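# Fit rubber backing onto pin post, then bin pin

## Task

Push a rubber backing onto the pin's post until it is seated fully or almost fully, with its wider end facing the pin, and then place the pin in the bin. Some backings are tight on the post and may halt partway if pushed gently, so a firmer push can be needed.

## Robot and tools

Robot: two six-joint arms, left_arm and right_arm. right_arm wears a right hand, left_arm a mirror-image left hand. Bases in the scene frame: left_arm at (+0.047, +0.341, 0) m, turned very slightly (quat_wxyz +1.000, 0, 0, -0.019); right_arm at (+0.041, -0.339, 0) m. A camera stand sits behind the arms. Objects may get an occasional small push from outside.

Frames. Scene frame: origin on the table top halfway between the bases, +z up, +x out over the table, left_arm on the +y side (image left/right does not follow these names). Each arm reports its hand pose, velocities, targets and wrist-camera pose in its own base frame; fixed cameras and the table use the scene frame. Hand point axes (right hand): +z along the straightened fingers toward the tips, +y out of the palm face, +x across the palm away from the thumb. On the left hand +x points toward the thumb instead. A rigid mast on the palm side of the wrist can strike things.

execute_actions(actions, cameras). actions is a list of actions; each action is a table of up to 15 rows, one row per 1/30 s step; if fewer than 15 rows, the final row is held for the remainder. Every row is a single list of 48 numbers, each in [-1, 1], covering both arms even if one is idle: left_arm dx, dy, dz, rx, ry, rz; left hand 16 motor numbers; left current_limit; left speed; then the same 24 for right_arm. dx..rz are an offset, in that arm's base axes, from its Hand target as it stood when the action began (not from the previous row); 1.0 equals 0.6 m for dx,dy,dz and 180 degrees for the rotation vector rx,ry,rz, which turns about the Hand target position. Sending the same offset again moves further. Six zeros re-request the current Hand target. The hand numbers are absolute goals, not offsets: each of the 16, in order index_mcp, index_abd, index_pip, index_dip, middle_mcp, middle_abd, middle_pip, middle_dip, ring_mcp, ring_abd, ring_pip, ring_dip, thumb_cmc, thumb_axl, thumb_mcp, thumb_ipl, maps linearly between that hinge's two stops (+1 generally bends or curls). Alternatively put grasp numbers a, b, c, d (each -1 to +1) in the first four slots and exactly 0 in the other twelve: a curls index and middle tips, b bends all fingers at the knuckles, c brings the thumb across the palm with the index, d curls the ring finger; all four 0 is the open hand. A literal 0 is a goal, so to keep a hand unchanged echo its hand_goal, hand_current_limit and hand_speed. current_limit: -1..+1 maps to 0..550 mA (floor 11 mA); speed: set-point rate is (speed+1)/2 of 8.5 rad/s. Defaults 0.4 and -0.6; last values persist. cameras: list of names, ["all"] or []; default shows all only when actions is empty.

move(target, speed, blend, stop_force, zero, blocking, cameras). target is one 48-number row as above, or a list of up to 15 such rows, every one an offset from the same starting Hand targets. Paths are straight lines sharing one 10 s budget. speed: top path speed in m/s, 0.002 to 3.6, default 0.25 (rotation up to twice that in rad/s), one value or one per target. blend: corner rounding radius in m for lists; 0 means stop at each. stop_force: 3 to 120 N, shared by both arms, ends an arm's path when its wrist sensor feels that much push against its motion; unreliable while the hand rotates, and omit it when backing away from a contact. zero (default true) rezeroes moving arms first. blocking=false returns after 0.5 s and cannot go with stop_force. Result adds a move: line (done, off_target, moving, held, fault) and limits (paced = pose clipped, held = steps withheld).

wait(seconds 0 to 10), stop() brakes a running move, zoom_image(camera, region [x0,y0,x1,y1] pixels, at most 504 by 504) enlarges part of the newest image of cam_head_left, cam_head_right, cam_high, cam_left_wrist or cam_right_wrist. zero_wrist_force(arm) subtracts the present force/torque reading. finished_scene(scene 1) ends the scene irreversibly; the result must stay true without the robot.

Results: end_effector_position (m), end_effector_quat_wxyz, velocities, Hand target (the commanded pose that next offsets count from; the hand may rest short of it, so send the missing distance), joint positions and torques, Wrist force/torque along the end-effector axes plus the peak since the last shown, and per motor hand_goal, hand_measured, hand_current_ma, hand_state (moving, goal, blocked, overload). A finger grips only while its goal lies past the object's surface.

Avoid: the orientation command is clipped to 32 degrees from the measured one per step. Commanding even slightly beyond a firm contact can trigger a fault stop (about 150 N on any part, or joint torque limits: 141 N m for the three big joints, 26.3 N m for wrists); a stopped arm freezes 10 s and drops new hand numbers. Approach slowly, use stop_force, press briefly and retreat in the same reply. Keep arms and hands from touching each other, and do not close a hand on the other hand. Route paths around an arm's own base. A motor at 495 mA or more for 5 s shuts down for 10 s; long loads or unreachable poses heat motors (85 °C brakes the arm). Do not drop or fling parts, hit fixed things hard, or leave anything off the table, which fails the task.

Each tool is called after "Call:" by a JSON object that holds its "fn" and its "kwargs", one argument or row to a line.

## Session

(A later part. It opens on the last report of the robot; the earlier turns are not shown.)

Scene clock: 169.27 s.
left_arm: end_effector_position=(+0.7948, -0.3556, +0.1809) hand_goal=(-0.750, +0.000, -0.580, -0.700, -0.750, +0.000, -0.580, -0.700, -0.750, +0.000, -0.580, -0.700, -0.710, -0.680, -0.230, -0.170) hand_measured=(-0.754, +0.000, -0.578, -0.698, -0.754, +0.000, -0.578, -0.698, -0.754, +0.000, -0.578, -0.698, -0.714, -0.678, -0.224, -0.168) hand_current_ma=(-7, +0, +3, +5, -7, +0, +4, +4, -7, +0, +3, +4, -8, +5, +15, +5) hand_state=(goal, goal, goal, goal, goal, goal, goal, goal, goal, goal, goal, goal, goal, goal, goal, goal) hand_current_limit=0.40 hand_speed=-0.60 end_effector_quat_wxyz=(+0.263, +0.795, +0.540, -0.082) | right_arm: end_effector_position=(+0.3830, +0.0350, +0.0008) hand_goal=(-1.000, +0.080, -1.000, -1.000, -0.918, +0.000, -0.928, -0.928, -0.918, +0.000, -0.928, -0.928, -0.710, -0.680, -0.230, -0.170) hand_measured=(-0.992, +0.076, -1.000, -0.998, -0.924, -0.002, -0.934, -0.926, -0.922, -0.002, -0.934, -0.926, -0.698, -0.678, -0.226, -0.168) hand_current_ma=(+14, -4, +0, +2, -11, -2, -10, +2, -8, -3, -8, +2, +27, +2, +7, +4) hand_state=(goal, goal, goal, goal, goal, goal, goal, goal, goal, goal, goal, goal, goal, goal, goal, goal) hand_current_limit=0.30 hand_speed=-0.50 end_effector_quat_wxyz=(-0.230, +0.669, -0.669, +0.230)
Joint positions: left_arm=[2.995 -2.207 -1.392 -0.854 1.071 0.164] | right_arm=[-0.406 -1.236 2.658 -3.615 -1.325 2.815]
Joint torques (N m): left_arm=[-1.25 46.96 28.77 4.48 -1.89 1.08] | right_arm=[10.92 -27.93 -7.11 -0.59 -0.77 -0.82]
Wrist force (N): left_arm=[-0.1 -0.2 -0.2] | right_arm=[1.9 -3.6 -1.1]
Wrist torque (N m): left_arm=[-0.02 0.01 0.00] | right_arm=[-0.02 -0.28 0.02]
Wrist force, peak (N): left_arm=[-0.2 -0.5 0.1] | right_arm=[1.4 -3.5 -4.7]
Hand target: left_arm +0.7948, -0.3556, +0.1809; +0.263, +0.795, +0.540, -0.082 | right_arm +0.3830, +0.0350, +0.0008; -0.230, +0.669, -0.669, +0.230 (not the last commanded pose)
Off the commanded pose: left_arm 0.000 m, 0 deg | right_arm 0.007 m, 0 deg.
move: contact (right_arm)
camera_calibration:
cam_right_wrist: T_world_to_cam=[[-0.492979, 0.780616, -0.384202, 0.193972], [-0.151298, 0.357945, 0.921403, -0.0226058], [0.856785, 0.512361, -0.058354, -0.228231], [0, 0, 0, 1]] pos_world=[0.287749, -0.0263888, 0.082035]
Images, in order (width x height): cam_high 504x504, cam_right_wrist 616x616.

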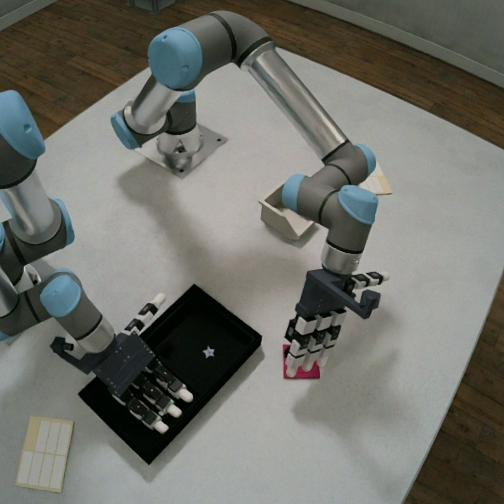

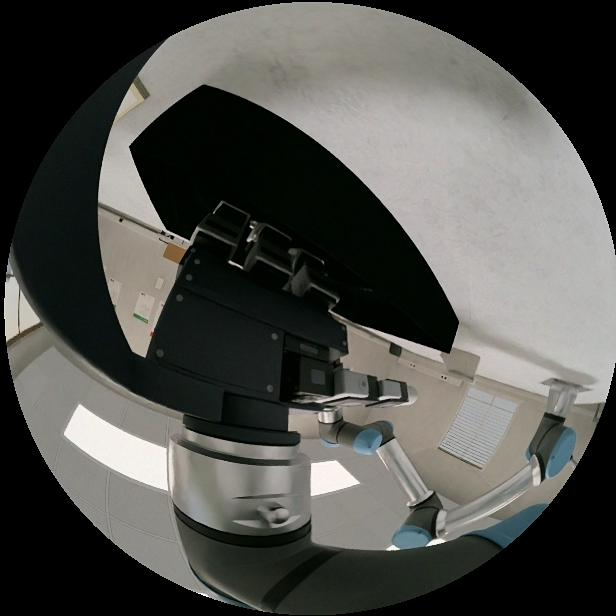

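Call:
{"fn": "execute_actions", "kwargs": {
  "actions": [
    [[0,0,0,0,0,0,0,0,0,0,0,0,0,0,0,0,0,0,0,0,0,0,0.4,-0.6,0,0.0032,0.0015,0,0,0,-1,0.08,-1,-1,-0.918,0,-0.927,-0.928,-0.918,0,-0.927,-0.928,-0.71,-0.68,-0.23,-0.17,0.3,-0.5]],
    [[0,0,0,0,0,0,0,0,0,0,0,0,0,0,0,0,0,0,0,0,0,0,0.4,-0.6,0,0,-0.0008,0,0,0,-1,0.08,-1,-1,-0.918,0.03,-0.927,-0.928,-0.918,-0.03,-0.927,-0.928,-0.71,-0.68,-0.23,-0.17,0.3,-0.95]]
  ],
  "cameras": ["cam_high","cam_right_wrist"]
}}

Call:
{"fn": "zoom_image", "kwargs": {
  "camera": "cam_high",
  "region": [130, 380, 190, 440]
}}

Call:
{"fn": "zoom_image", "kwargs": {
  "camera": "cam_right_wrist",
  "region": [220, 190, 300, 270]
}}

Scene clock: 171.20 s.
left_arm: end_effector_position=(+0.7948, -0.3556, +0.1809) hand_goal=(-0.750, +0.000, -0.580, -0.700, -0.750, +0.000, -0.580, -0.700, -0.750, +0.000, -0.580, -0.700, -0.710, -0.680, -0.230, -0.170) hand_measured=(-0.754, +0.000, -0.578, -0.698, -0.754, +0.000, -0.578, -0.698, -0.754, +0.000, -0.578, -0.698, -0.714, -0.678, -0.224, -0.168) hand_current_ma=(-7, +0, +3, +5, -7, +0, +4, +4, -7, +0, +3, +4, -8, +5, +15, +5) hand_state=(goal, goal, goal, goal, goal, goal, goal, goal, goal, goal, goal, goal, goal, goal, goal, goal) hand_current_limit=0.40 hand_speed=-0.60 end_effector_quat_wxyz=(+0.263, +0.795, +0.540, -0.082) | right_arm: end_effector_position=(+0.3831, +0.0369, +0.0012) hand_goal=(-1.000, +0.080, -1.000, -1.000, -0.918, +0.030, -0.928, -0.928, -0.918, -0.030, -0.928, -0.928, -0.710, -0.680, -0.230, -0.170) hand_measured=(-0.992, +0.076, -1.000, -0.998, -0.920, +0.018, -0.930, -0.926, -0.920, -0.018, -0.930, -0.926, -0.698, -0.678, -0.226, -0.168) hand_current_ma=(+14, -4, +0, +2, -2, -20, -4, +2, -2, +22, -3, +2, +27, +2, +7, +4) hand_state=(goal, goal, goal, goal, goal, goal, goal, goal, goal, goal, goal, goal, goal, goal, goal, goal) hand_current_limit=0.30 hand_speed=-0.95 end_effector_quat_wxyz=(-0.230, +0.669, -0.669, +0.230)
Joint positions: left_arm=[2.995 -2.207 -1.392 -0.854 1.071 0.164] | right_arm=[-0.4 -1.237 2.658 -3.615 -1.329 2.82]
Joint torques (N m): left_arm=[-0.59 47.09 27.98 4.49 -1.9 1.11] | right_arm=[12.81 -12.33 -3.12 -4.37 -1.01 1.7]
Wrist force (N): left_arm=[0.0 -0.4 -0.1] | right_arm=[2.0 -3.4 -2.7]
Wrist torque (N m): left_arm=[-0.04 0.00 0.01] | right_arm=[0.12 -0.18 0.05]
Wrist force, peak (N): left_arm=[-0.2 -0.4 -0.1] | right_arm=[2.2 -3.4 -2.6]
Hand target: left_arm +0.7948, -0.3556, +0.1809; +0.263, +0.795, +0.540, -0.082 | right_arm +0.3830, +0.0369, +0.0012; -0.230, +0.669, -0.669, +0.230
Off the commanded pose: left_arm 0.000 m, 0 deg | right_arm 0.000 m, 0 deg.
Step readings (end_effector_position of left_arm | right_arm):
0: (+0.7948, -0.3556, +0.1809) | (+0.3830, +0.0350, +0.0008)
1: (+0.7948, -0.3556, +0.1809) | (+0.3830, +0.0350, +0.0008)
2: (+0.7948, -0.3556, +0.1809) | (+0.3830, +0.0351, +0.0008)
4: (+0.7948, -0.3556, +0.1809) | (+0.3830, +0.0358, +0.0012)
8: (+0.7948, -0.3556, +0.1809) | (+0.3830, +0.0366, +0.0016)
15: (+0.7948, -0.3556, +0.1809) | (+0.3830, +0.0369, +0.0017)
16: (+0.7948, -0.3556, +0.1809) | (+0.3830, +0.0369, +0.0017)
17: (+0.7948, -0.3556, +0.1809) | (+0.3830, +0.0369, +0.0016)
19: (+0.7948, -0.3556, +0.1809) | (+0.3830, +0.0369, +0.0015)
23: (+0.7948, -0.3556, +0.1809) | (+0.3831, +0.0369, +0.0013)
30: (+0.7948, -0.3556, +0.1809) | (+0.3831, +0.0369, +0.0012)
camera_calibration:
cam_right_wrist: T_world_to_cam=[[-0.492927, 0.780589, -0.384321, 0.192637], [-0.151439, 0.357998, 0.92136, -0.0236088], [0.85679, 0.512365, -0.0582555, -0.229191], [0, 0, 0, 1]] pos_world=[0.287749, -0.0244889, 0.082435]
Images, in order (width x height): cam_high 504x504, cam_right_wrist 616x616.

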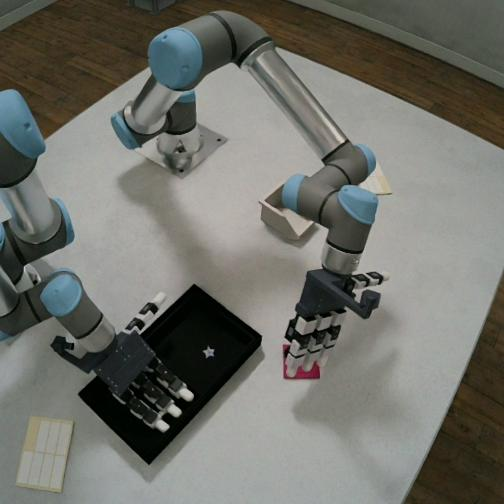

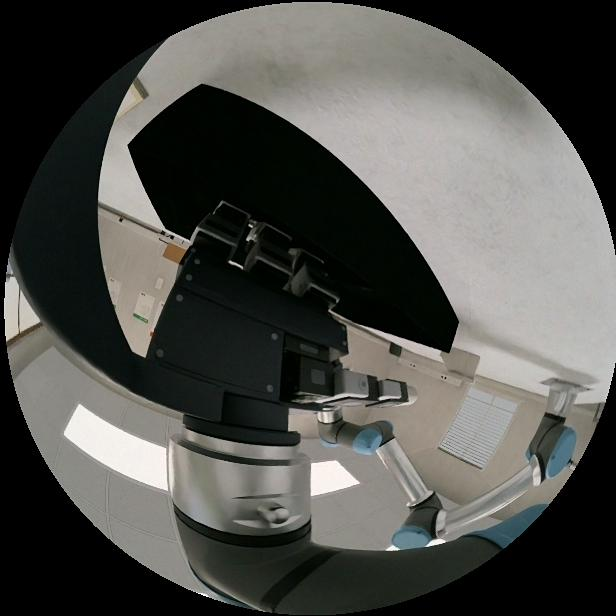

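Scaled by 8.400 from the camera's 504x504 image, which has a finer 720x720 frame.

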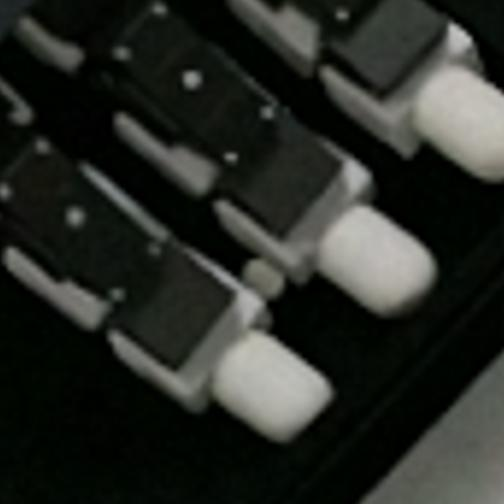

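Scaled by 6.300 from the camera's 616x616 image, which has a finer 880x880 frame.

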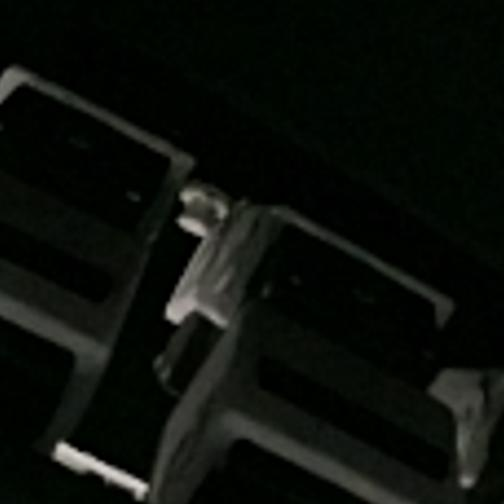

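Call:
{"fn": "execute_actions", "kwargs": {
  "actions": [
    [[0,0,0,0,0,0,0,0,0,0,0,0,0,0,0,0,0,0,0,0,0,0,0.4,-0.6,0,0,0.0003,0,0,0,-1,0.08,-1,-1,-0.918,0.06,-0.927,-0.928,-0.918,-0.06,-0.927,-0.928,-0.71,-0.68,-0.23,-0.17,0.3,-0.93]],
    [[0,0,0,0,0,0,0,0,0,0,0,0,0,0,0,0,0,0,0,0,0,0,0.4,-0.6,0,0,0,0,0,0,-1,0.08,-1,-1,-0.918,0.06,-0.927,-0.928,-0.918,-0.06,-0.927,-0.928,-0.71,-0.68,-0.23,-0.17,0.3,-0.93]]
  ],
  "cameras": ["cam_high","cam_right_wrist"]
}}

Call:
{"fn": "zoom_image", "kwargs": {
  "camera": "cam_high",
  "region": [130, 380, 190, 440]
}}

Call:
{"fn": "zoom_image", "kwargs": {
  "camera": "cam_right_wrist",
  "region": [220, 190, 300, 270]
}}

Scene clock: 172.70 s.
left_arm: end_effector_position=(+0.7948, -0.3556, +0.1809) hand_goal=(-0.750, +0.000, -0.580, -0.700, -0.750, +0.000, -0.580, -0.700, -0.750, +0.000, -0.580, -0.700, -0.710, -0.680, -0.230, -0.170) hand_measured=(-0.754, +0.000, -0.578, -0.698, -0.754, +0.000, -0.578, -0.698, -0.754, +0.000, -0.578, -0.698, -0.714, -0.678, -0.224, -0.168) hand_current_ma=(-7, +0, +3, +5, -7, +0, +4, +4, -7, +0, +3, +4, -8, +5, +15, +5) hand_state=(goal, goal, goal, goal, goal, goal, goal, goal, goal, goal, goal, goal, goal, goal, goal, goal) hand_current_limit=0.40 hand_speed=-0.60 end_effector_quat_wxyz=(+0.263, +0.795, +0.540, -0.082) | right_arm: end_effector_position=(+0.3830, +0.0369, +0.0014) hand_goal=(-1.000, +0.080, -1.000, -1.000, -0.918, +0.060, -0.928, -0.928, -0.918, -0.060, -0.928, -0.928, -0.710, -0.680, -0.230, -0.170) hand_measured=(-0.992, +0.076, -1.000, -0.998, -0.920, +0.048, -0.930, -0.926, -0.920, -0.048, -0.930, -0.926, -0.698, -0.678, -0.226, -0.168) hand_current_ma=(+14, -4, +0, +2, -3, -19, -4, +2, -4, +19, -3, +2, +27, +2, +7, +4) hand_state=(goal, goal, goal, goal, goal, goal, goal, goal, goal, goal, goal, goal, goal, goal, goal, goal) hand_current_limit=0.30 hand_speed=-0.93 end_effector_quat_wxyz=(-0.230, +0.669, -0.669, +0.230)
Joint positions: left_arm=[2.995 -2.207 -1.392 -0.854 1.071 0.164] | right_arm=[-0.4 -1.238 2.658 -3.614 -1.329 2.82]
Joint torques (N m): left_arm=[-1.1 47.07 28.17 4.42 -1.99 1.19] | right_arm=[12.63 -27.86 6.06 -0.63 -1.06 1.74]
Wrist force (N): left_arm=[-0.2 -0.3 0.1] | right_arm=[2.1 -3.1 -1.3]
Wrist torque (N m): left_arm=[-0.05 0.03 -0.01] | right_arm=[0.02 -0.24 0.05]
Wrist force, peak (N): left_arm=[-0.2 -0.3 -0.3] | right_arm=[2.0 -3.5 -2.9]
Hand target: left_arm +0.7948, -0.3556, +0.1809; +0.263, +0.795, +0.540, -0.082 | right_arm +0.3830, +0.0369, +0.0014; -0.230, +0.669, -0.669, +0.230
Off the commanded pose: left_arm 0.000 m, 0 deg | right_arm 0.000 m, 0 deg.
Step readings (end_effector_position of left_arm | right_arm):
0: (+0.7948, -0.3556, +0.1809) | (+0.3831, +0.0369, +0.0012)
1: (+0.7948, -0.3556, +0.1809) | (+0.3831, +0.0369, +0.0012)
2: (+0.7948, -0.3556, +0.1809) | (+0.3831, +0.0369, +0.0012)
4: (+0.7948, -0.3556, +0.1809) | (+0.3831, +0.0369, +0.0013)
8: (+0.7948, -0.3556, +0.1809) | (+0.3830, +0.0369, +0.0013)
15: (+0.7948, -0.3556, +0.1809) | (+0.3830, +0.0369, +0.0014)
16: (+0.7948, -0.3556, +0.1809) | (+0.3830, +0.0369, +0.0014)
17: (+0.7948, -0.3556, +0.1809) | (+0.3830, +0.0369, +0.0014)
19: (+0.7948, -0.3556, +0.1809) | (+0.3830, +0.0369, +0.0014)
23: (+0.7948, -0.3556, +0.1809) | (+0.3830, +0.0369, +0.0014)
30: (+0.7948, -0.3556, +0.1809) | (+0.3830, +0.0369, +0.0014)
camera_calibration:
cam_right_wrist: T_world_to_cam=[[-0.492972, 0.780598, -0.384246, 0.19272], [-0.151322, 0.357984, 0.921385, -0.0238294], [0.856785, 0.512361, -0.0583544, -0.22917], [0, 0, 0, 1]] pos_world=[0.287749, -0.0244889, 0.082635]
Images, in order (width x height): cam_high 504x504, cam_right_wrist 616x616.

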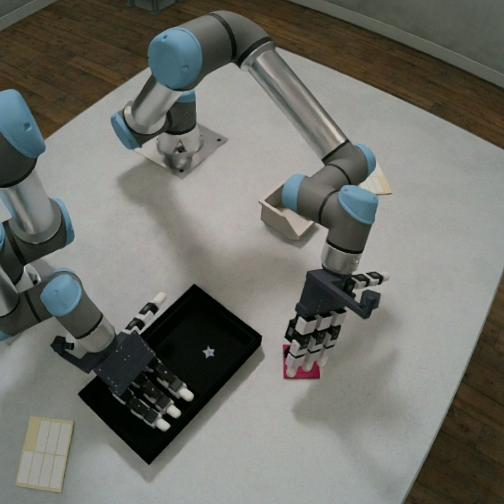

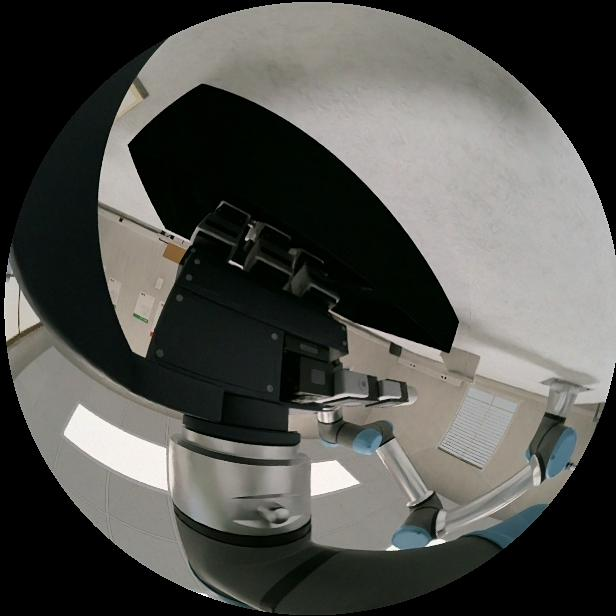

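Scaled by 8.400 from the camera's 504x504 image, which has a finer 720x720 frame.

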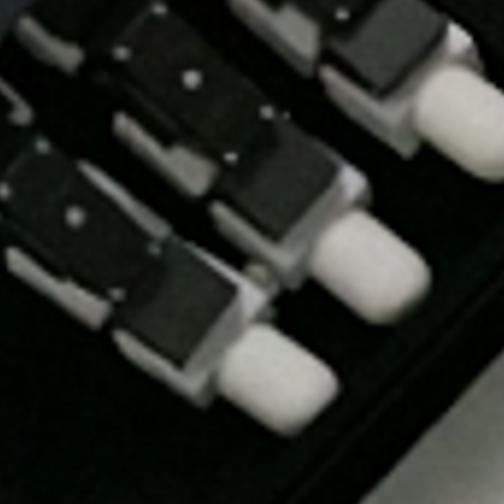

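Scaled by 6.300 from the camera's 616x616 image, which has a finer 880x880 frame.

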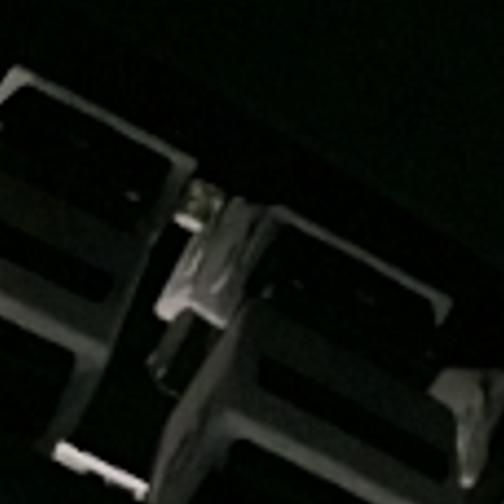

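Call:
{"fn": "execute_actions", "kwargs": {
  "actions": [
    [[0,0,0,0,0,0,0,0,0,0,0,0,0,0,0,0,0,0,0,0,0,0,0.4,-0.6,0,0,0,0,0,0,-1,0.08,-1,-1,-0.918,0.085,-0.927,-0.928,-0.918,-0.085,-0.927,-0.928,-0.71,-0.68,-0.23,-0.17,0.3,-0.95]],
    [[0,0,0,0,0,0,0,0,0,0,0,0,0,0,0,0,0,0,0,0,0,0,0.4,-0.6,0,0,0,0,0,0,-1,0.08,-1,-1,-0.918,0.11,-0.927,-0.928,-0.918,-0.11,-0.927,-0.928,-0.71,-0.68,-0.23,-0.17,0.3,-0.95]]
  ],
  "cameras": ["cam_high","cam_right_wrist"]
}}

Call:
{"fn": "zoom_image", "kwargs": {
  "camera": "cam_high",
  "region": [130, 380, 190, 440]
}}

Call:
{"fn": "zoom_image", "kwargs": {
  "camera": "cam_right_wrist",
  "region": [220, 190, 300, 270]
}}

Scene clock: 174.27 s.
left_arm: end_effector_position=(+0.7948, -0.3556, +0.1809) hand_goal=(-0.750, +0.000, -0.580, -0.700, -0.750, +0.000, -0.580, -0.700, -0.750, +0.000, -0.580, -0.700, -0.710, -0.680, -0.230, -0.170) hand_measured=(-0.754, +0.000, -0.578, -0.698, -0.754, +0.000, -0.578, -0.698, -0.754, +0.000, -0.578, -0.698, -0.714, -0.678, -0.224, -0.168) hand_current_ma=(-7, +0, +3, +5, -7, +0, +4, +4, -7, +0, +3, +4, -8, +5, +15, +5) hand_state=(goal, goal, goal, goal, goal, goal, goal, goal, goal, goal, goal, goal, goal, goal, goal, goal) hand_current_limit=0.40 hand_speed=-0.60 end_effector_quat_wxyz=(+0.263, +0.795, +0.540, -0.082) | right_arm: end_effector_position=(+0.3830, +0.0369, +0.0014) hand_goal=(-1.000, +0.080, -1.000, -1.000, -0.918, +0.110, -0.928, -0.928, -0.918, -0.110, -0.928, -0.928, -0.710, -0.680, -0.230, -0.170) hand_measured=(-0.992, +0.076, -1.000, -0.998, -0.920, +0.062, -0.930, -0.926, -0.920, -0.064, -0.930, -0.926, -0.698, -0.678, -0.226, -0.168) hand_current_ma=(+14, -4, +0, +2, -3, -118, -4, +2, -4, +113, -3, +2, +27, +2, +7, +4) hand_state=(goal, goal, goal, goal, goal, blocked, goal, goal, goal, blocked, goal, goal, goal, goal, goal, goal) hand_current_limit=0.30 hand_speed=-0.95 end_effector_quat_wxyz=(-0.230, +0.669, -0.669, +0.230)
Joint positions: left_arm=[2.995 -2.207 -1.392 -0.854 1.071 0.164] | right_arm=[-0.4 -1.238 2.658 -3.614 -1.329 2.82]
Joint torques (N m): left_arm=[-0.04 47.38 28.11 4.52 -1.76 1.1] | right_arm=[13.06 -26.98 6.78 -0.56 -0.99 1.52]
Wrist force (N): left_arm=[-0.1 -0.2 0.1] | right_arm=[2.0 -3.4 -1.5]
Wrist torque (N m): left_arm=[-0.05 0.03 -0.01] | right_arm=[0.06 -0.21 0.03]
Wrist force, peak (N): left_arm=[0.0 -0.4 -0.3] | right_arm=[2.1 -3.6 -2.0]
Hand target: left_arm +0.7948, -0.3556, +0.1809; +0.263, +0.795, +0.540, -0.082 | right_arm +0.3830, +0.0369, +0.0014; -0.230, +0.669, -0.669, +0.230
Off the commanded pose: left_arm 0.000 m, 0 deg | right_arm 0.000 m, 0 deg.
Step readings (end_effector_position of left_arm | right_arm):
0: (+0.7948, -0.3556, +0.1809) | (+0.3830, +0.0369, +0.0014)
1: (+0.7948, -0.3556, +0.1809) | (+0.3830, +0.0369, +0.0014)
2: (+0.7948, -0.3556, +0.1809) | (+0.3830, +0.0369, +0.0014)
4: (+0.7948, -0.3556, +0.1809) | (+0.3830, +0.0369, +0.0014)
8: (+0.7948, -0.3556, +0.1809) | (+0.3830, +0.0369, +0.0014)
15: (+0.7948, -0.3556, +0.1809) | (+0.3830, +0.0369, +0.0014)
16: (+0.7948, -0.3556, +0.1809) | (+0.3830, +0.0369, +0.0014)
17: (+0.7948, -0.3556, +0.1809) | (+0.3830, +0.0369, +0.0014)
19: (+0.7948, -0.3556, +0.1809) | (+0.3830, +0.0369, +0.0014)
23: (+0.7948, -0.3556, +0.1809) | (+0.3830, +0.0369, +0.0014)
30: (+0.7948, -0.3556, +0.1809) | (+0.3830, +0.0369, +0.0014)
camera_calibration:
cam_right_wrist: T_world_to_cam=[[-0.492972, 0.780598, -0.384246, 0.19272], [-0.151322, 0.357984, 0.921385, -0.0238294], [0.856785, 0.512361, -0.0583544, -0.22917], [0, 0, 0, 1]] pos_world=[0.287749, -0.0244889, 0.082635]
Images, in order (width x height): cam_high 504x504, cam_right_wrist 616x616.

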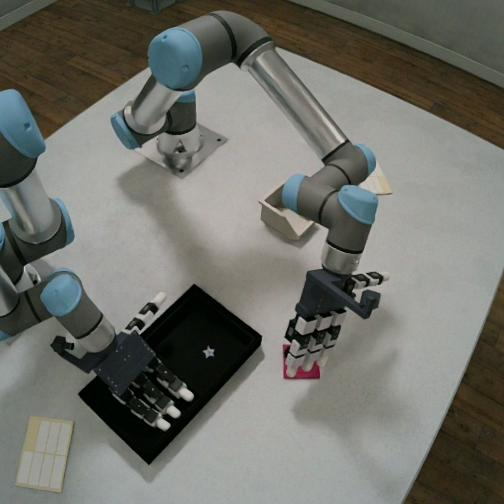

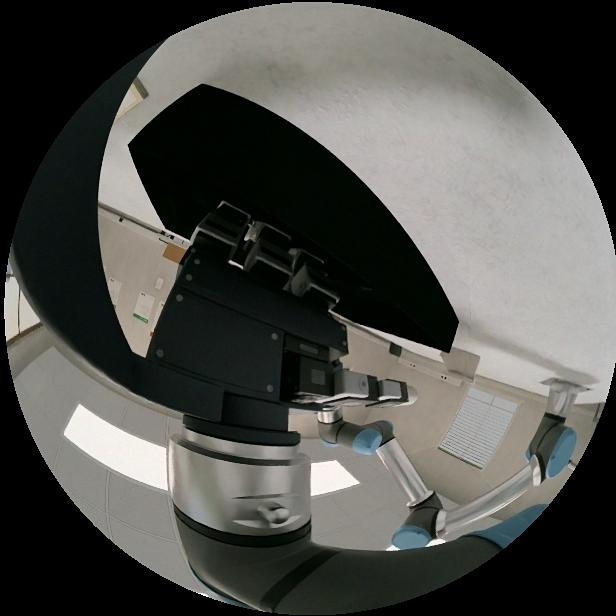

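Scaled by 8.400 from the camera's 504x504 image, which has a finer 720x720 frame.

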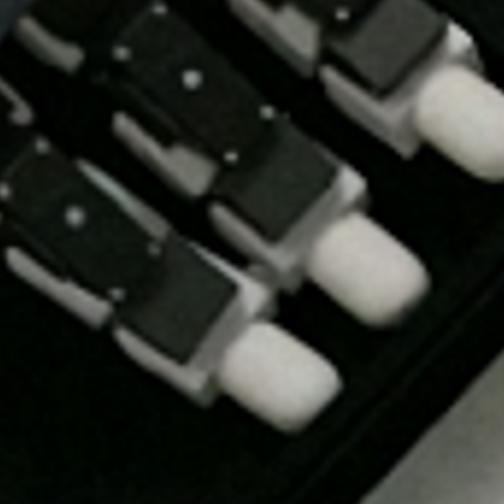

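Scaled by 6.300 from the camera's 616x616 image, which has a finer 880x880 frame.

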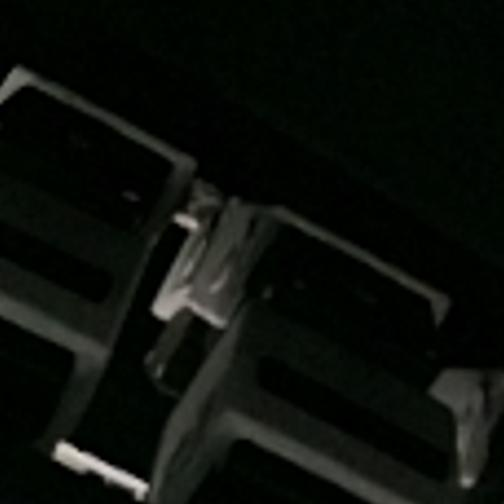

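Call:
{"fn": "execute_actions", "kwargs": {
  "actions": [
    [[0,0,0,0,0,0,0,0,0,0,0,0,0,0,0,0,0,0,0,0,0,0,0.4,-0.6,0,0,0.003,0,0,0,-1,0.08,-1,-1,-0.918,0.13,-0.927,-0.928,-0.918,-0.13,-0.927,-0.928,-0.71,-0.68,-0.23,-0.17,0.3,-0.9],[0,0,0,0,0,0,0,0,0,0,0,0,0,0,0,0,0,0,0,0,0,0,0.4,-0.6,0,0,0.006,0,0,0,-1,0.08,-1,-1,-0.918,0.13,-0.927,-0.928,-0.918,-0.13,-0.927,-0.928,-0.71,-0.68,-0.23,-0.17,0.3,-0.9],[0,0,0,0,0,0,0,0,0,0,0,0,0,0,0,0,0,0,0,0,0,0,0.4,-0.6,0,0,0.010,0,0,0,-1,0.08,-1,-1,-0.918,0.13,-0.927,-0.928,-0.918,-0.13,-0.927,-0.928,-0.71,-0.68,-0.23,-0.17,0.3,-0.9]]
  ],
  "cameras": ["cam_high","cam_right_wrist"]
}}

Call:
{"fn": "zoom_image", "kwargs": {
  "camera": "cam_high",
  "region": [130, 380, 190, 440]
}}

Call:
{"fn": "zoom_image", "kwargs": {
  "camera": "cam_right_wrist",
  "region": [220, 190, 300, 270]
}}

Scene clock: 175.40 s.
left_arm: end_effector_position=(+0.7948, -0.3556, +0.1809) hand_goal=(-0.750, +0.000, -0.580, -0.700, -0.750, +0.000, -0.580, -0.700, -0.750, +0.000, -0.580, -0.700, -0.710, -0.680, -0.230, -0.170) hand_measured=(-0.754, +0.000, -0.578, -0.698, -0.754, +0.000, -0.578, -0.698, -0.754, +0.000, -0.578, -0.698, -0.714, -0.678, -0.224, -0.168) hand_current_ma=(-7, +0, +3, +5, -7, +0, +4, +4, -7, +0, +3, +4, -8, +5, +15, +5) hand_state=(goal, goal, goal, goal, goal, goal, goal, goal, goal, goal, goal, goal, goal, goal, goal, goal) hand_current_limit=0.40 hand_speed=-0.60 end_effector_quat_wxyz=(+0.263, +0.795, +0.540, -0.082) | right_arm: end_effector_position=(+0.3830, +0.0369, +0.0074) hand_goal=(-1.000, +0.080, -1.000, -1.000, -0.918, +0.130, -0.928, -0.928, -0.918, -0.130, -0.928, -0.928, -0.710, -0.680, -0.230, -0.170) hand_measured=(-0.992, +0.076, -1.000, -0.998, -0.912, +0.066, -0.928, -0.926, -0.912, -0.066, -0.928, -0.926, -0.698, -0.678, -0.226, -0.168) hand_current_ma=(+14, -4, +0, +2, +12, -175, -1, +2, +11, +173, +0, +2, +27, +2, +7, +4) hand_state=(goal, goal, goal, goal, goal, blocked, goal, goal, goal, blocked, goal, goal, goal, goal, goal, goal) hand_current_limit=0.30 hand_speed=-0.90 end_effector_quat_wxyz=(-0.230, +0.669, -0.669, +0.230)
Joint positions: left_arm=[2.995 -2.207 -1.392 -0.854 1.071 0.164] | right_arm=[-0.4 -1.268 2.656 -3.583 -1.329 2.82]
Joint torques (N m): left_arm=[-0.58 47.24 28.53 4.55 -1.83 1.02] | right_arm=[11.71 -28.27 -19.03 -1.14 -0.44 -1.2]
Wrist force (N): left_arm=[0.0 -0.2 -0.1] | right_arm=[2.2 -2.2 -0.4]
Wrist torque (N m): left_arm=[-0.02 0.00 0.00] | right_arm=[-0.15 -0.32 0.11]
Wrist force, peak (N): left_arm=[-0.1 -0.4 -0.2] | right_arm=[2.0 -3.8 -2.4]
Hand target: left_arm +0.7948, -0.3556, +0.1809; +0.263, +0.795, +0.540, -0.082 | right_arm +0.3830, +0.0369, +0.0074; -0.230, +0.669, -0.669, +0.230
Off the commanded pose: left_arm 0.000 m, 0 deg | right_arm 0.000 m, 0 deg.
Step readings (end_effector_position of left_arm | right_arm):
0: (+0.7948, -0.3556, +0.1809) | (+0.3830, +0.0369, +0.0014)
1: (+0.7948, -0.3556, +0.1809) | (+0.3830, +0.0369, +0.0014)
2: (+0.7948, -0.3556, +0.1809) | (+0.3830, +0.0369, +0.0015)
4: (+0.7948, -0.3556, +0.1809) | (+0.3829, +0.0369, +0.0028)
8: (+0.7948, -0.3556, +0.1809) | (+0.3829, +0.0370, +0.0061)
15: (+0.7948, -0.3556, +0.1809) | (+0.3830, +0.0369, +0.0073)
camera_calibration:
cam_right_wrist: T_world_to_cam=[[-0.492979, 0.780616, -0.384202, 0.194946], [-0.151298, 0.357945, 0.921403, -0.029403], [0.856785, 0.512361, -0.058354, -0.228871], [0, 0, 0, 1]] pos_world=[0.287749, -0.0243888, 0.088635]
Images, in order (width x height): cam_high 504x504, cam_right_wrist 616x616.

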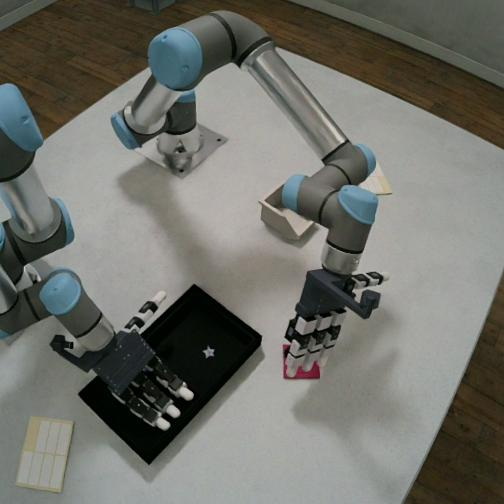

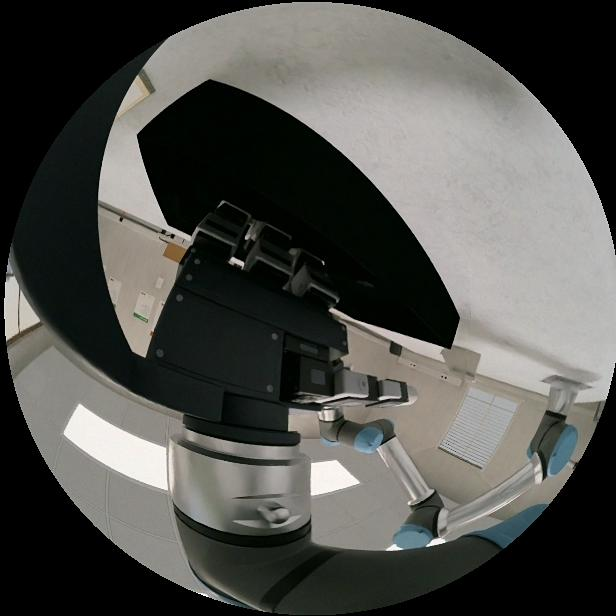

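Scaled by 8.400 from the camera's 504x504 image, which has a finer 720x720 frame.

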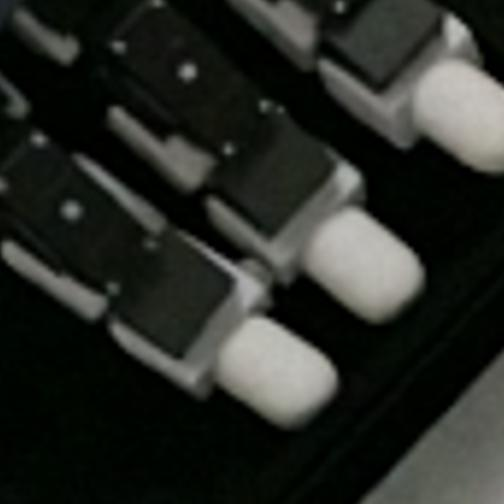

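Scaled by 6.300 from the camera's 616x616 image, which has a finer 880x880 frame.

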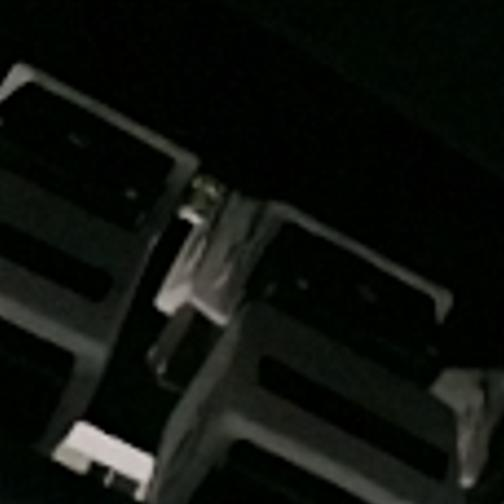

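Call:
{"fn": "move", "kwargs": {
  "target": [0,0,0,0,0,0,0,0,0,0,0,0,0,0,0,0,0,0,0,0,0,0,0.4,-0.6,0,0,0.03,0,0,0,-1,0.08,-1,-1,-0.918,0.13,-0.927,-0.928,-0.918,-0.13,-0.927,-0.928,-0.71,-0.68,-0.23,-0.17,0.3,-0.9],
  "speed": 0.04,
  "cameras": ["cam_high","cam_right_wrist"]
}}

Call:
{"fn": "zoom_image", "kwargs": {
  "camera": "cam_high",
  "region": [130, 380, 190, 440]
}}

Call:
{"fn": "zoom_image", "kwargs": {
  "camera": "cam_right_wrist",
  "region": [220, 190, 300, 270]
}}

Scene clock: 177.33 s.
left_arm: end_effector_position=(+0.7948, -0.3556, +0.1809) hand_goal=(-0.750, +0.000, -0.580, -0.700, -0.750, +0.000, -0.580, -0.700, -0.750, +0.000, -0.580, -0.700, -0.710, -0.680, -0.230, -0.170) hand_measured=(-0.754, +0.000, -0.578, -0.698, -0.754, +0.000, -0.578, -0.698, -0.754, +0.000, -0.578, -0.698, -0.714, -0.678, -0.224, -0.168) hand_current_ma=(-7, +0, +3, +5, -7, +0, +4, +4, -7, +0, +3, +4, -8, +5, +15, +5) hand_state=(goal, goal, goal, goal, goal, goal, goal, goal, goal, goal, goal, goal, goal, goal, goal, goal) hand_current_limit=0.40 hand_speed=-0.60 end_effector_quat_wxyz=(+0.263, +0.795, +0.540, -0.082) | right_arm: end_effector_position=(+0.3830, +0.0369, +0.0253) hand_goal=(-1.000, +0.080, -1.000, -1.000, -0.918, +0.130, -0.928, -0.928, -0.918, -0.130, -0.928, -0.928, -0.710, -0.680, -0.230, -0.170) hand_measured=(-0.992, +0.076, -1.000, -0.998, -0.912, +0.066, -0.928, -0.926, -0.912, -0.066, -0.928, -0.926, -0.698, -0.678, -0.226, -0.168) hand_current_ma=(+14, -4, +0, +2, +13, -175, -1, +2, +12, +173, +0, +2, +27, +2, +7, +4) hand_state=(goal, goal, goal, goal, goal, blocked, goal, goal, goal, blocked, goal, goal, goal, goal, goal, goal) hand_current_limit=0.30 hand_speed=-0.90 end_effector_quat_wxyz=(-0.230, +0.669, -0.669, +0.230)
Joint positions: left_arm=[2.995 -2.207 -1.392 -0.854 1.071 0.164] | right_arm=[-0.4 -1.356 2.65 -3.488 -1.329 2.82]
Joint torques (N m): left_arm=[-0.97 46.19 28.87 4.5 -1.81 1.07] | right_arm=[7.05 -26.32 -21.71 -1.3 0.07 -1.31]
Wrist force (N): left_arm=[0.0 -0.3 -0.2] | right_arm=[2.4 -2.4 -0.1]
Wrist torque (N m): left_arm=[-0.03 -0.01 0.01] | right_arm=[-0.19 -0.35 0.15]
Wrist force, peak (N): left_arm=[-0.3 -0.2 0.1] | right_arm=[2.4 -2.4 -0.1]
Hand target: left_arm +0.7948, -0.3556, +0.1809; +0.263, +0.795, +0.540, -0.082 | right_arm +0.3830, +0.0369, +0.0254; -0.230, +0.669, -0.669, +0.230
Off the commanded pose: left_arm 0.000 m, 0 deg | right_arm 0.000 m, 0 deg.
move: done
camera_calibration:
cam_right_wrist: T_world_to_cam=[[-0.492972, 0.780598, -0.384246, 0.201826], [-0.151322, 0.357984, 0.921385, -0.0458863], [0.856785, 0.512361, -0.0583544, -0.227826], [0, 0, 0, 1]] pos_world=[0.287749, -0.0243889, 0.106535]
Images, in order (width x height): cam_high 504x504, cam_right_wrist 616x616.

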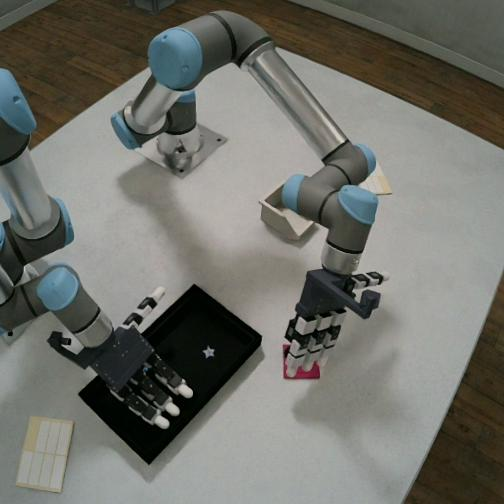

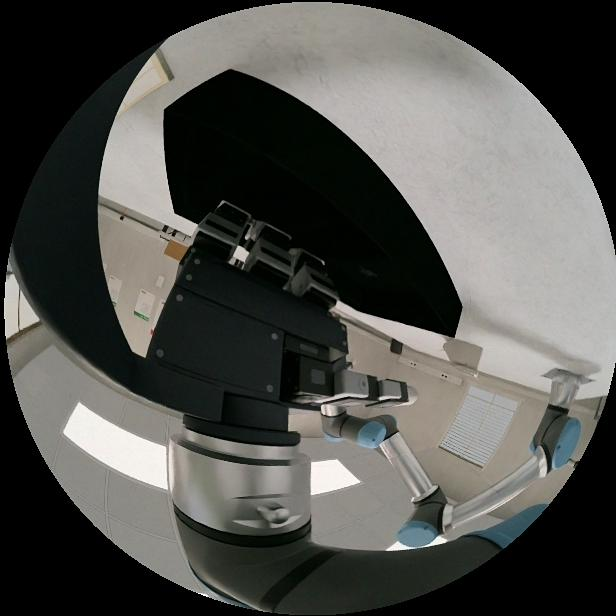

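Scaled by 8.400 from the camera's 504x504 image, which has a finer 720x720 frame.

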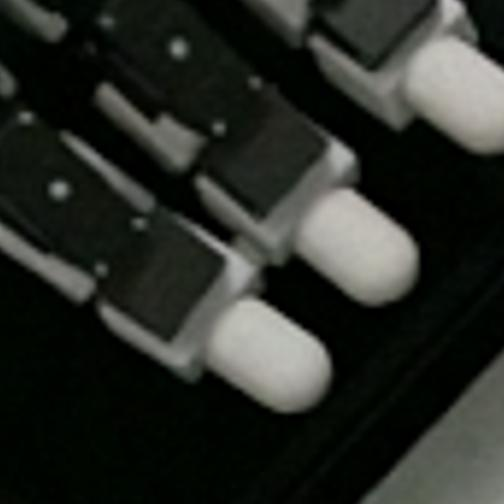

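Scaled by 6.300 from the camera's 616x616 image, which has a finer 880x880 frame.

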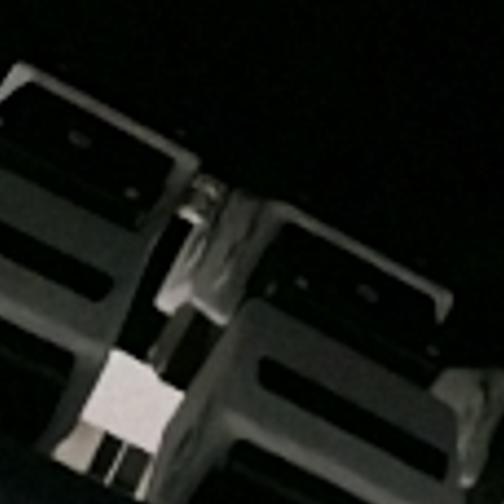

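Call:
{"fn": "zoom_image", "kwargs": {
  "camera": "cam_high",
  "region": [194, 338, 224, 368]
}}

Call:
{"fn": "zoom_image", "kwargs": {
  "camera": "cam_right_wrist",
  "region": [340, 240, 400, 300]
}}

Scaled by 16.800 from the camera's 504x504 image, which has a finer 720x720 frame.

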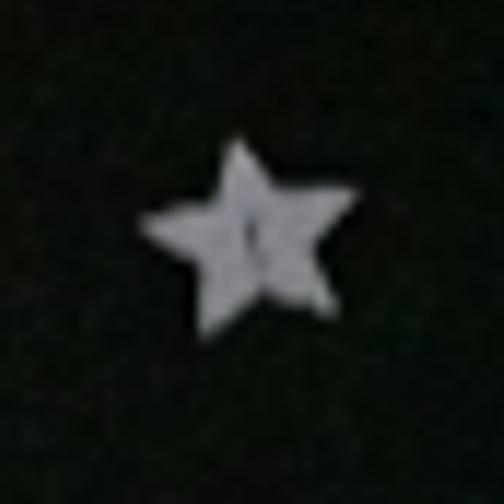

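Scaled by 8.400 from the camera's 616x616 image, which has a finer 880x880 frame.

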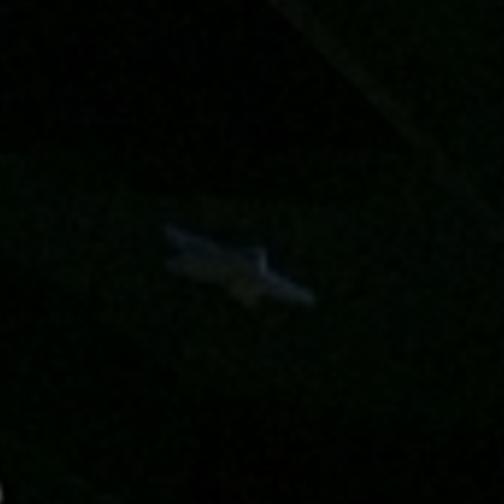

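Call:
{"fn": "move", "kwargs": {
  "target": [
    [0,0,0,0,0,0,0,0,0,0,0,0,0,0,0,0,0,0,0,0,0,0,0.4,-0.6,0,0,0.083,0,0,0,-1,0.08,-1,-1,-0.918,0.13,-0.927,-0.928,-0.918,-0.13,-0.927,-0.928,-0.71,-0.68,-0.23,-0.17,0.3,-0.9],
    [0,0,0,0,0,0,0,0,0,0,0,0,0,0,0,0,0,0,0,0,0,0,0.4,-0.6,-0.015,0.3,0.083,0,0,0,-1,0.08,-1,-1,-0.918,0.13,-0.927,-0.928,-0.918,-0.13,-0.927,-0.928,-0.71,-0.68,-0.23,-0.17,0.3,-0.9],
    [0,0,0,0,0,0,0,0,0,0,0,0,0,0,0,0,0,0,0,0,0,0,0.4,-0.6,-0.015,0.3,0.01,0,0,0,-1,0.08,-1,-1,-0.918,0.13,-0.927,-0.928,-0.918,-0.13,-0.927,-0.928,-0.71,-0.68,-0.23,-0.17,0.3,-0.9]
  ],
  "speed": 0.12,
  "blend": 0.015,
  "cameras": ["all"]
}}

Call:
{"fn": "zoom_image", "kwargs": {
  "camera": "cam_high",
  "region": [160, 320, 240, 400]
}}

Call:
{"fn": "zoom_image", "kwargs": {
  "camera": "cam_right_wrist",
  "region": [220, 170, 320, 270]
}}

Scene clock: 183.37 s.
left_arm: end_effector_position=(+0.7948, -0.3556, +0.1809) hand_goal=(-0.750, +0.000, -0.580, -0.700, -0.750, +0.000, -0.580, -0.700, -0.750, +0.000, -0.580, -0.700, -0.710, -0.680, -0.230, -0.170) hand_measured=(-0.754, +0.000, -0.578, -0.698, -0.754, +0.000, -0.578, -0.698, -0.754, +0.000, -0.578, -0.698, -0.714, -0.678, -0.224, -0.168) hand_current_ma=(-7, +0, +3, +5, -7, +0, +4, +4, -7, +0, +3, +4, -8, +5, +15, +5) hand_state=(goal, goal, goal, goal, goal, goal, goal, goal, goal, goal, goal, goal, goal, goal, goal, goal) hand_current_limit=0.40 hand_speed=-0.60 end_effector_quat_wxyz=(+0.263, +0.795, +0.540, -0.082) | right_arm: end_effector_position=(+0.3740, +0.2169, +0.0314) hand_goal=(-1.000, +0.080, -1.000, -1.000, -0.918, +0.130, -0.928, -0.928, -0.918, -0.130, -0.928, -0.928, -0.710, -0.680, -0.230, -0.170) hand_measured=(-0.992, +0.078, -1.000, -0.998, -0.910, +0.066, -0.928, -0.926, -0.912, -0.066, -0.928, -0.926, -0.698, -0.678, -0.226, -0.168) hand_current_ma=(+15, -3, +0, +2, +14, -175, -1, +2, +13, +173, +0, +2, +27, +2, +7, +4) hand_state=(goal, goal, goal, goal, goal, blocked, goal, goal, goal, blocked, goal, goal, goal, goal, goal, goal) hand_current_limit=0.30 hand_speed=-0.90 end_effector_quat_wxyz=(-0.230, +0.669, -0.669, +0.230)
Joint positions: left_arm=[2.995 -2.207 -1.392 -0.854 1.071 0.164] | right_arm=[0.192 -1.296 2.51 -3.438 -1.689 3.294]
Joint torques (N m): left_arm=[-0.79 46.87 28.99 4.54 -1.88 1.12] | right_arm=[12.25 -15.45 4.76 -4.89 -1.65 1.7]
Wrist force (N): left_arm=[-0.1 -0.1 -0.1] | right_arm=[2.3 -2.3 -0.2]
Wrist torque (N m): left_arm=[-0.02 0.01 -0.01] | right_arm=[-0.17 -0.33 0.13]
Wrist force, peak (N): left_arm=[-0.3 -0.4 -0.1] | right_arm=[2.6 -2.7 -1.0]
Hand target: left_arm +0.7948, -0.3556, +0.1809; +0.263, +0.795, +0.540, -0.082 | right_arm +0.3740, +0.2169, +0.0314; -0.230, +0.669, -0.669, +0.230
Off the commanded pose: left_arm 0.000 m, 0 deg | right_arm 0.000 m, 0 deg.
move: done
camera_calibration:
cam_right_wrist: T_world_to_cam=[[-0.492979, 0.780616, -0.384202, 0.0592973], [-0.151298, 0.357945, 0.921403, -0.117273], [0.856785, 0.512361, -0.058354, -0.311933], [0, 0, 0, 1]] pos_world=[0.278749, 0.155511, 0.112635]

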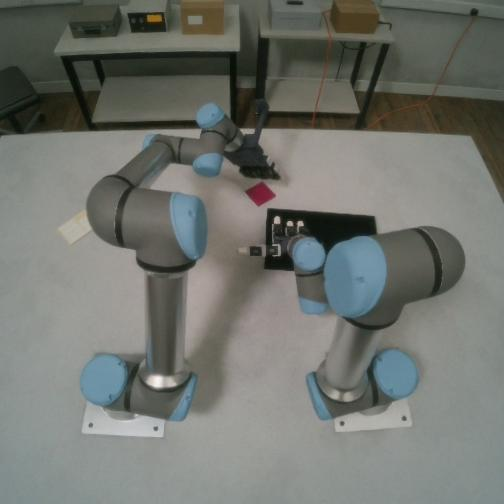

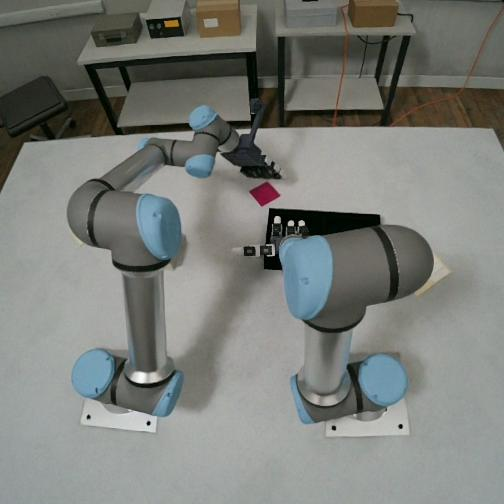

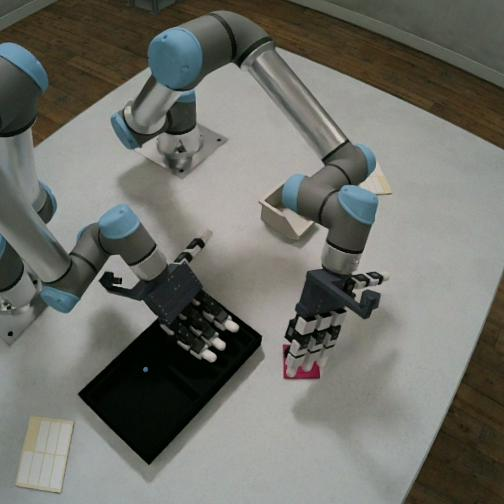

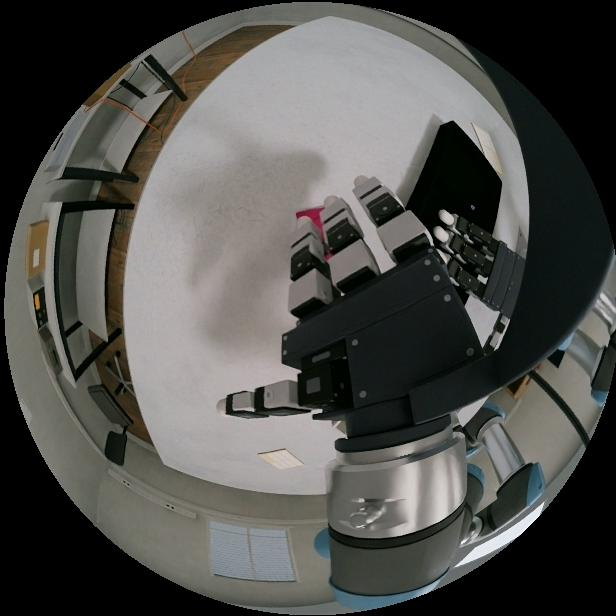

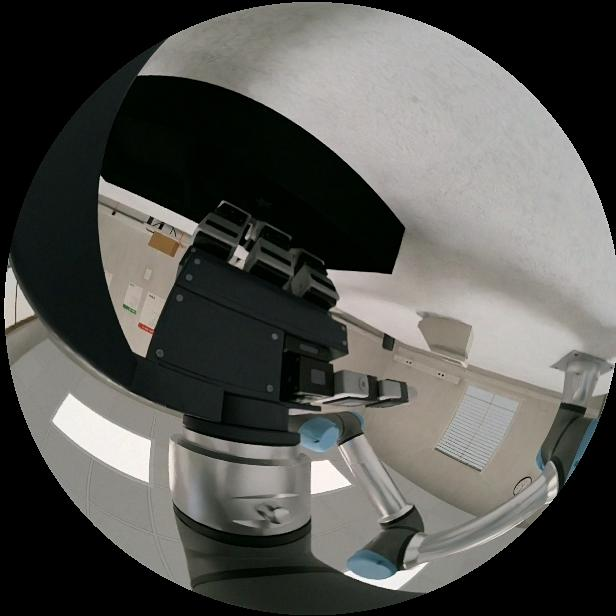

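Scaled by 6.300 from the camera's 504x504 image, which has a finer 720x720 frame.

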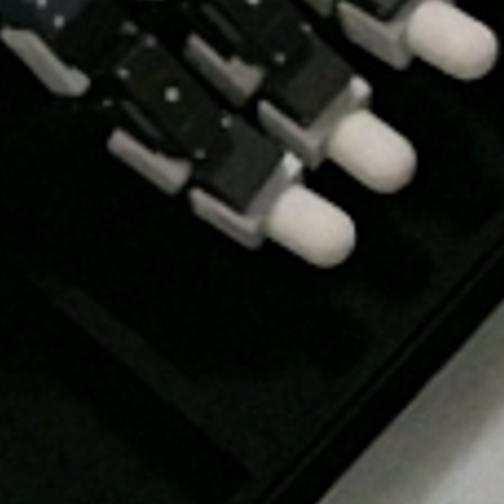

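Scaled by 5.040 from the camera's 616x616 image, which has a finer 880x880 frame.

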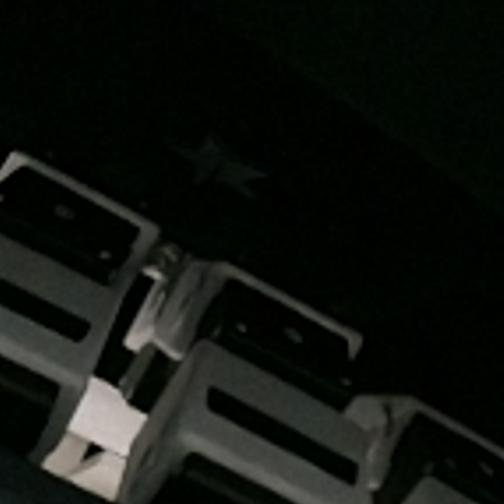

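Call:
{"fn": "zoom_image", "kwargs": {
  "camera": "cam_high",
  "region": [190, 325, 230, 365]
}}

Call:
{"fn": "zoom_image", "kwargs": {
  "camera": "cam_right_wrist",
  "region": [235, 185, 285, 235]
}}

Scaled by 12.600 from the camera's 504x504 image, which has a finer 720x720 frame.

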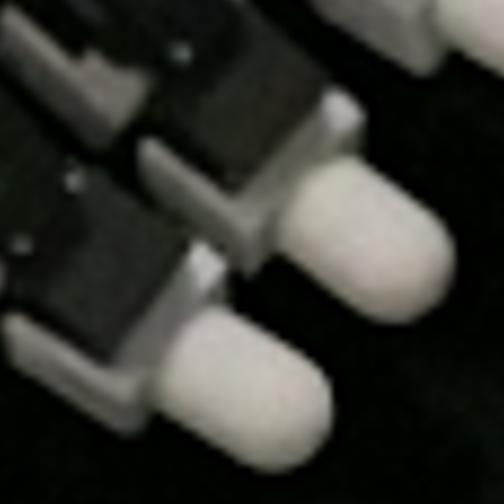

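Scaled by 10.080 from the camera's 616x616 image, which has a finer 880x880 frame.

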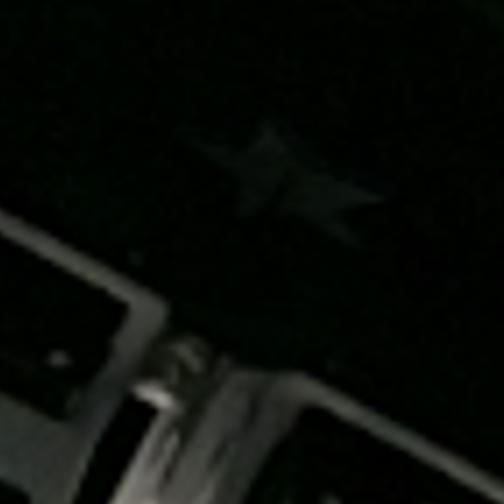

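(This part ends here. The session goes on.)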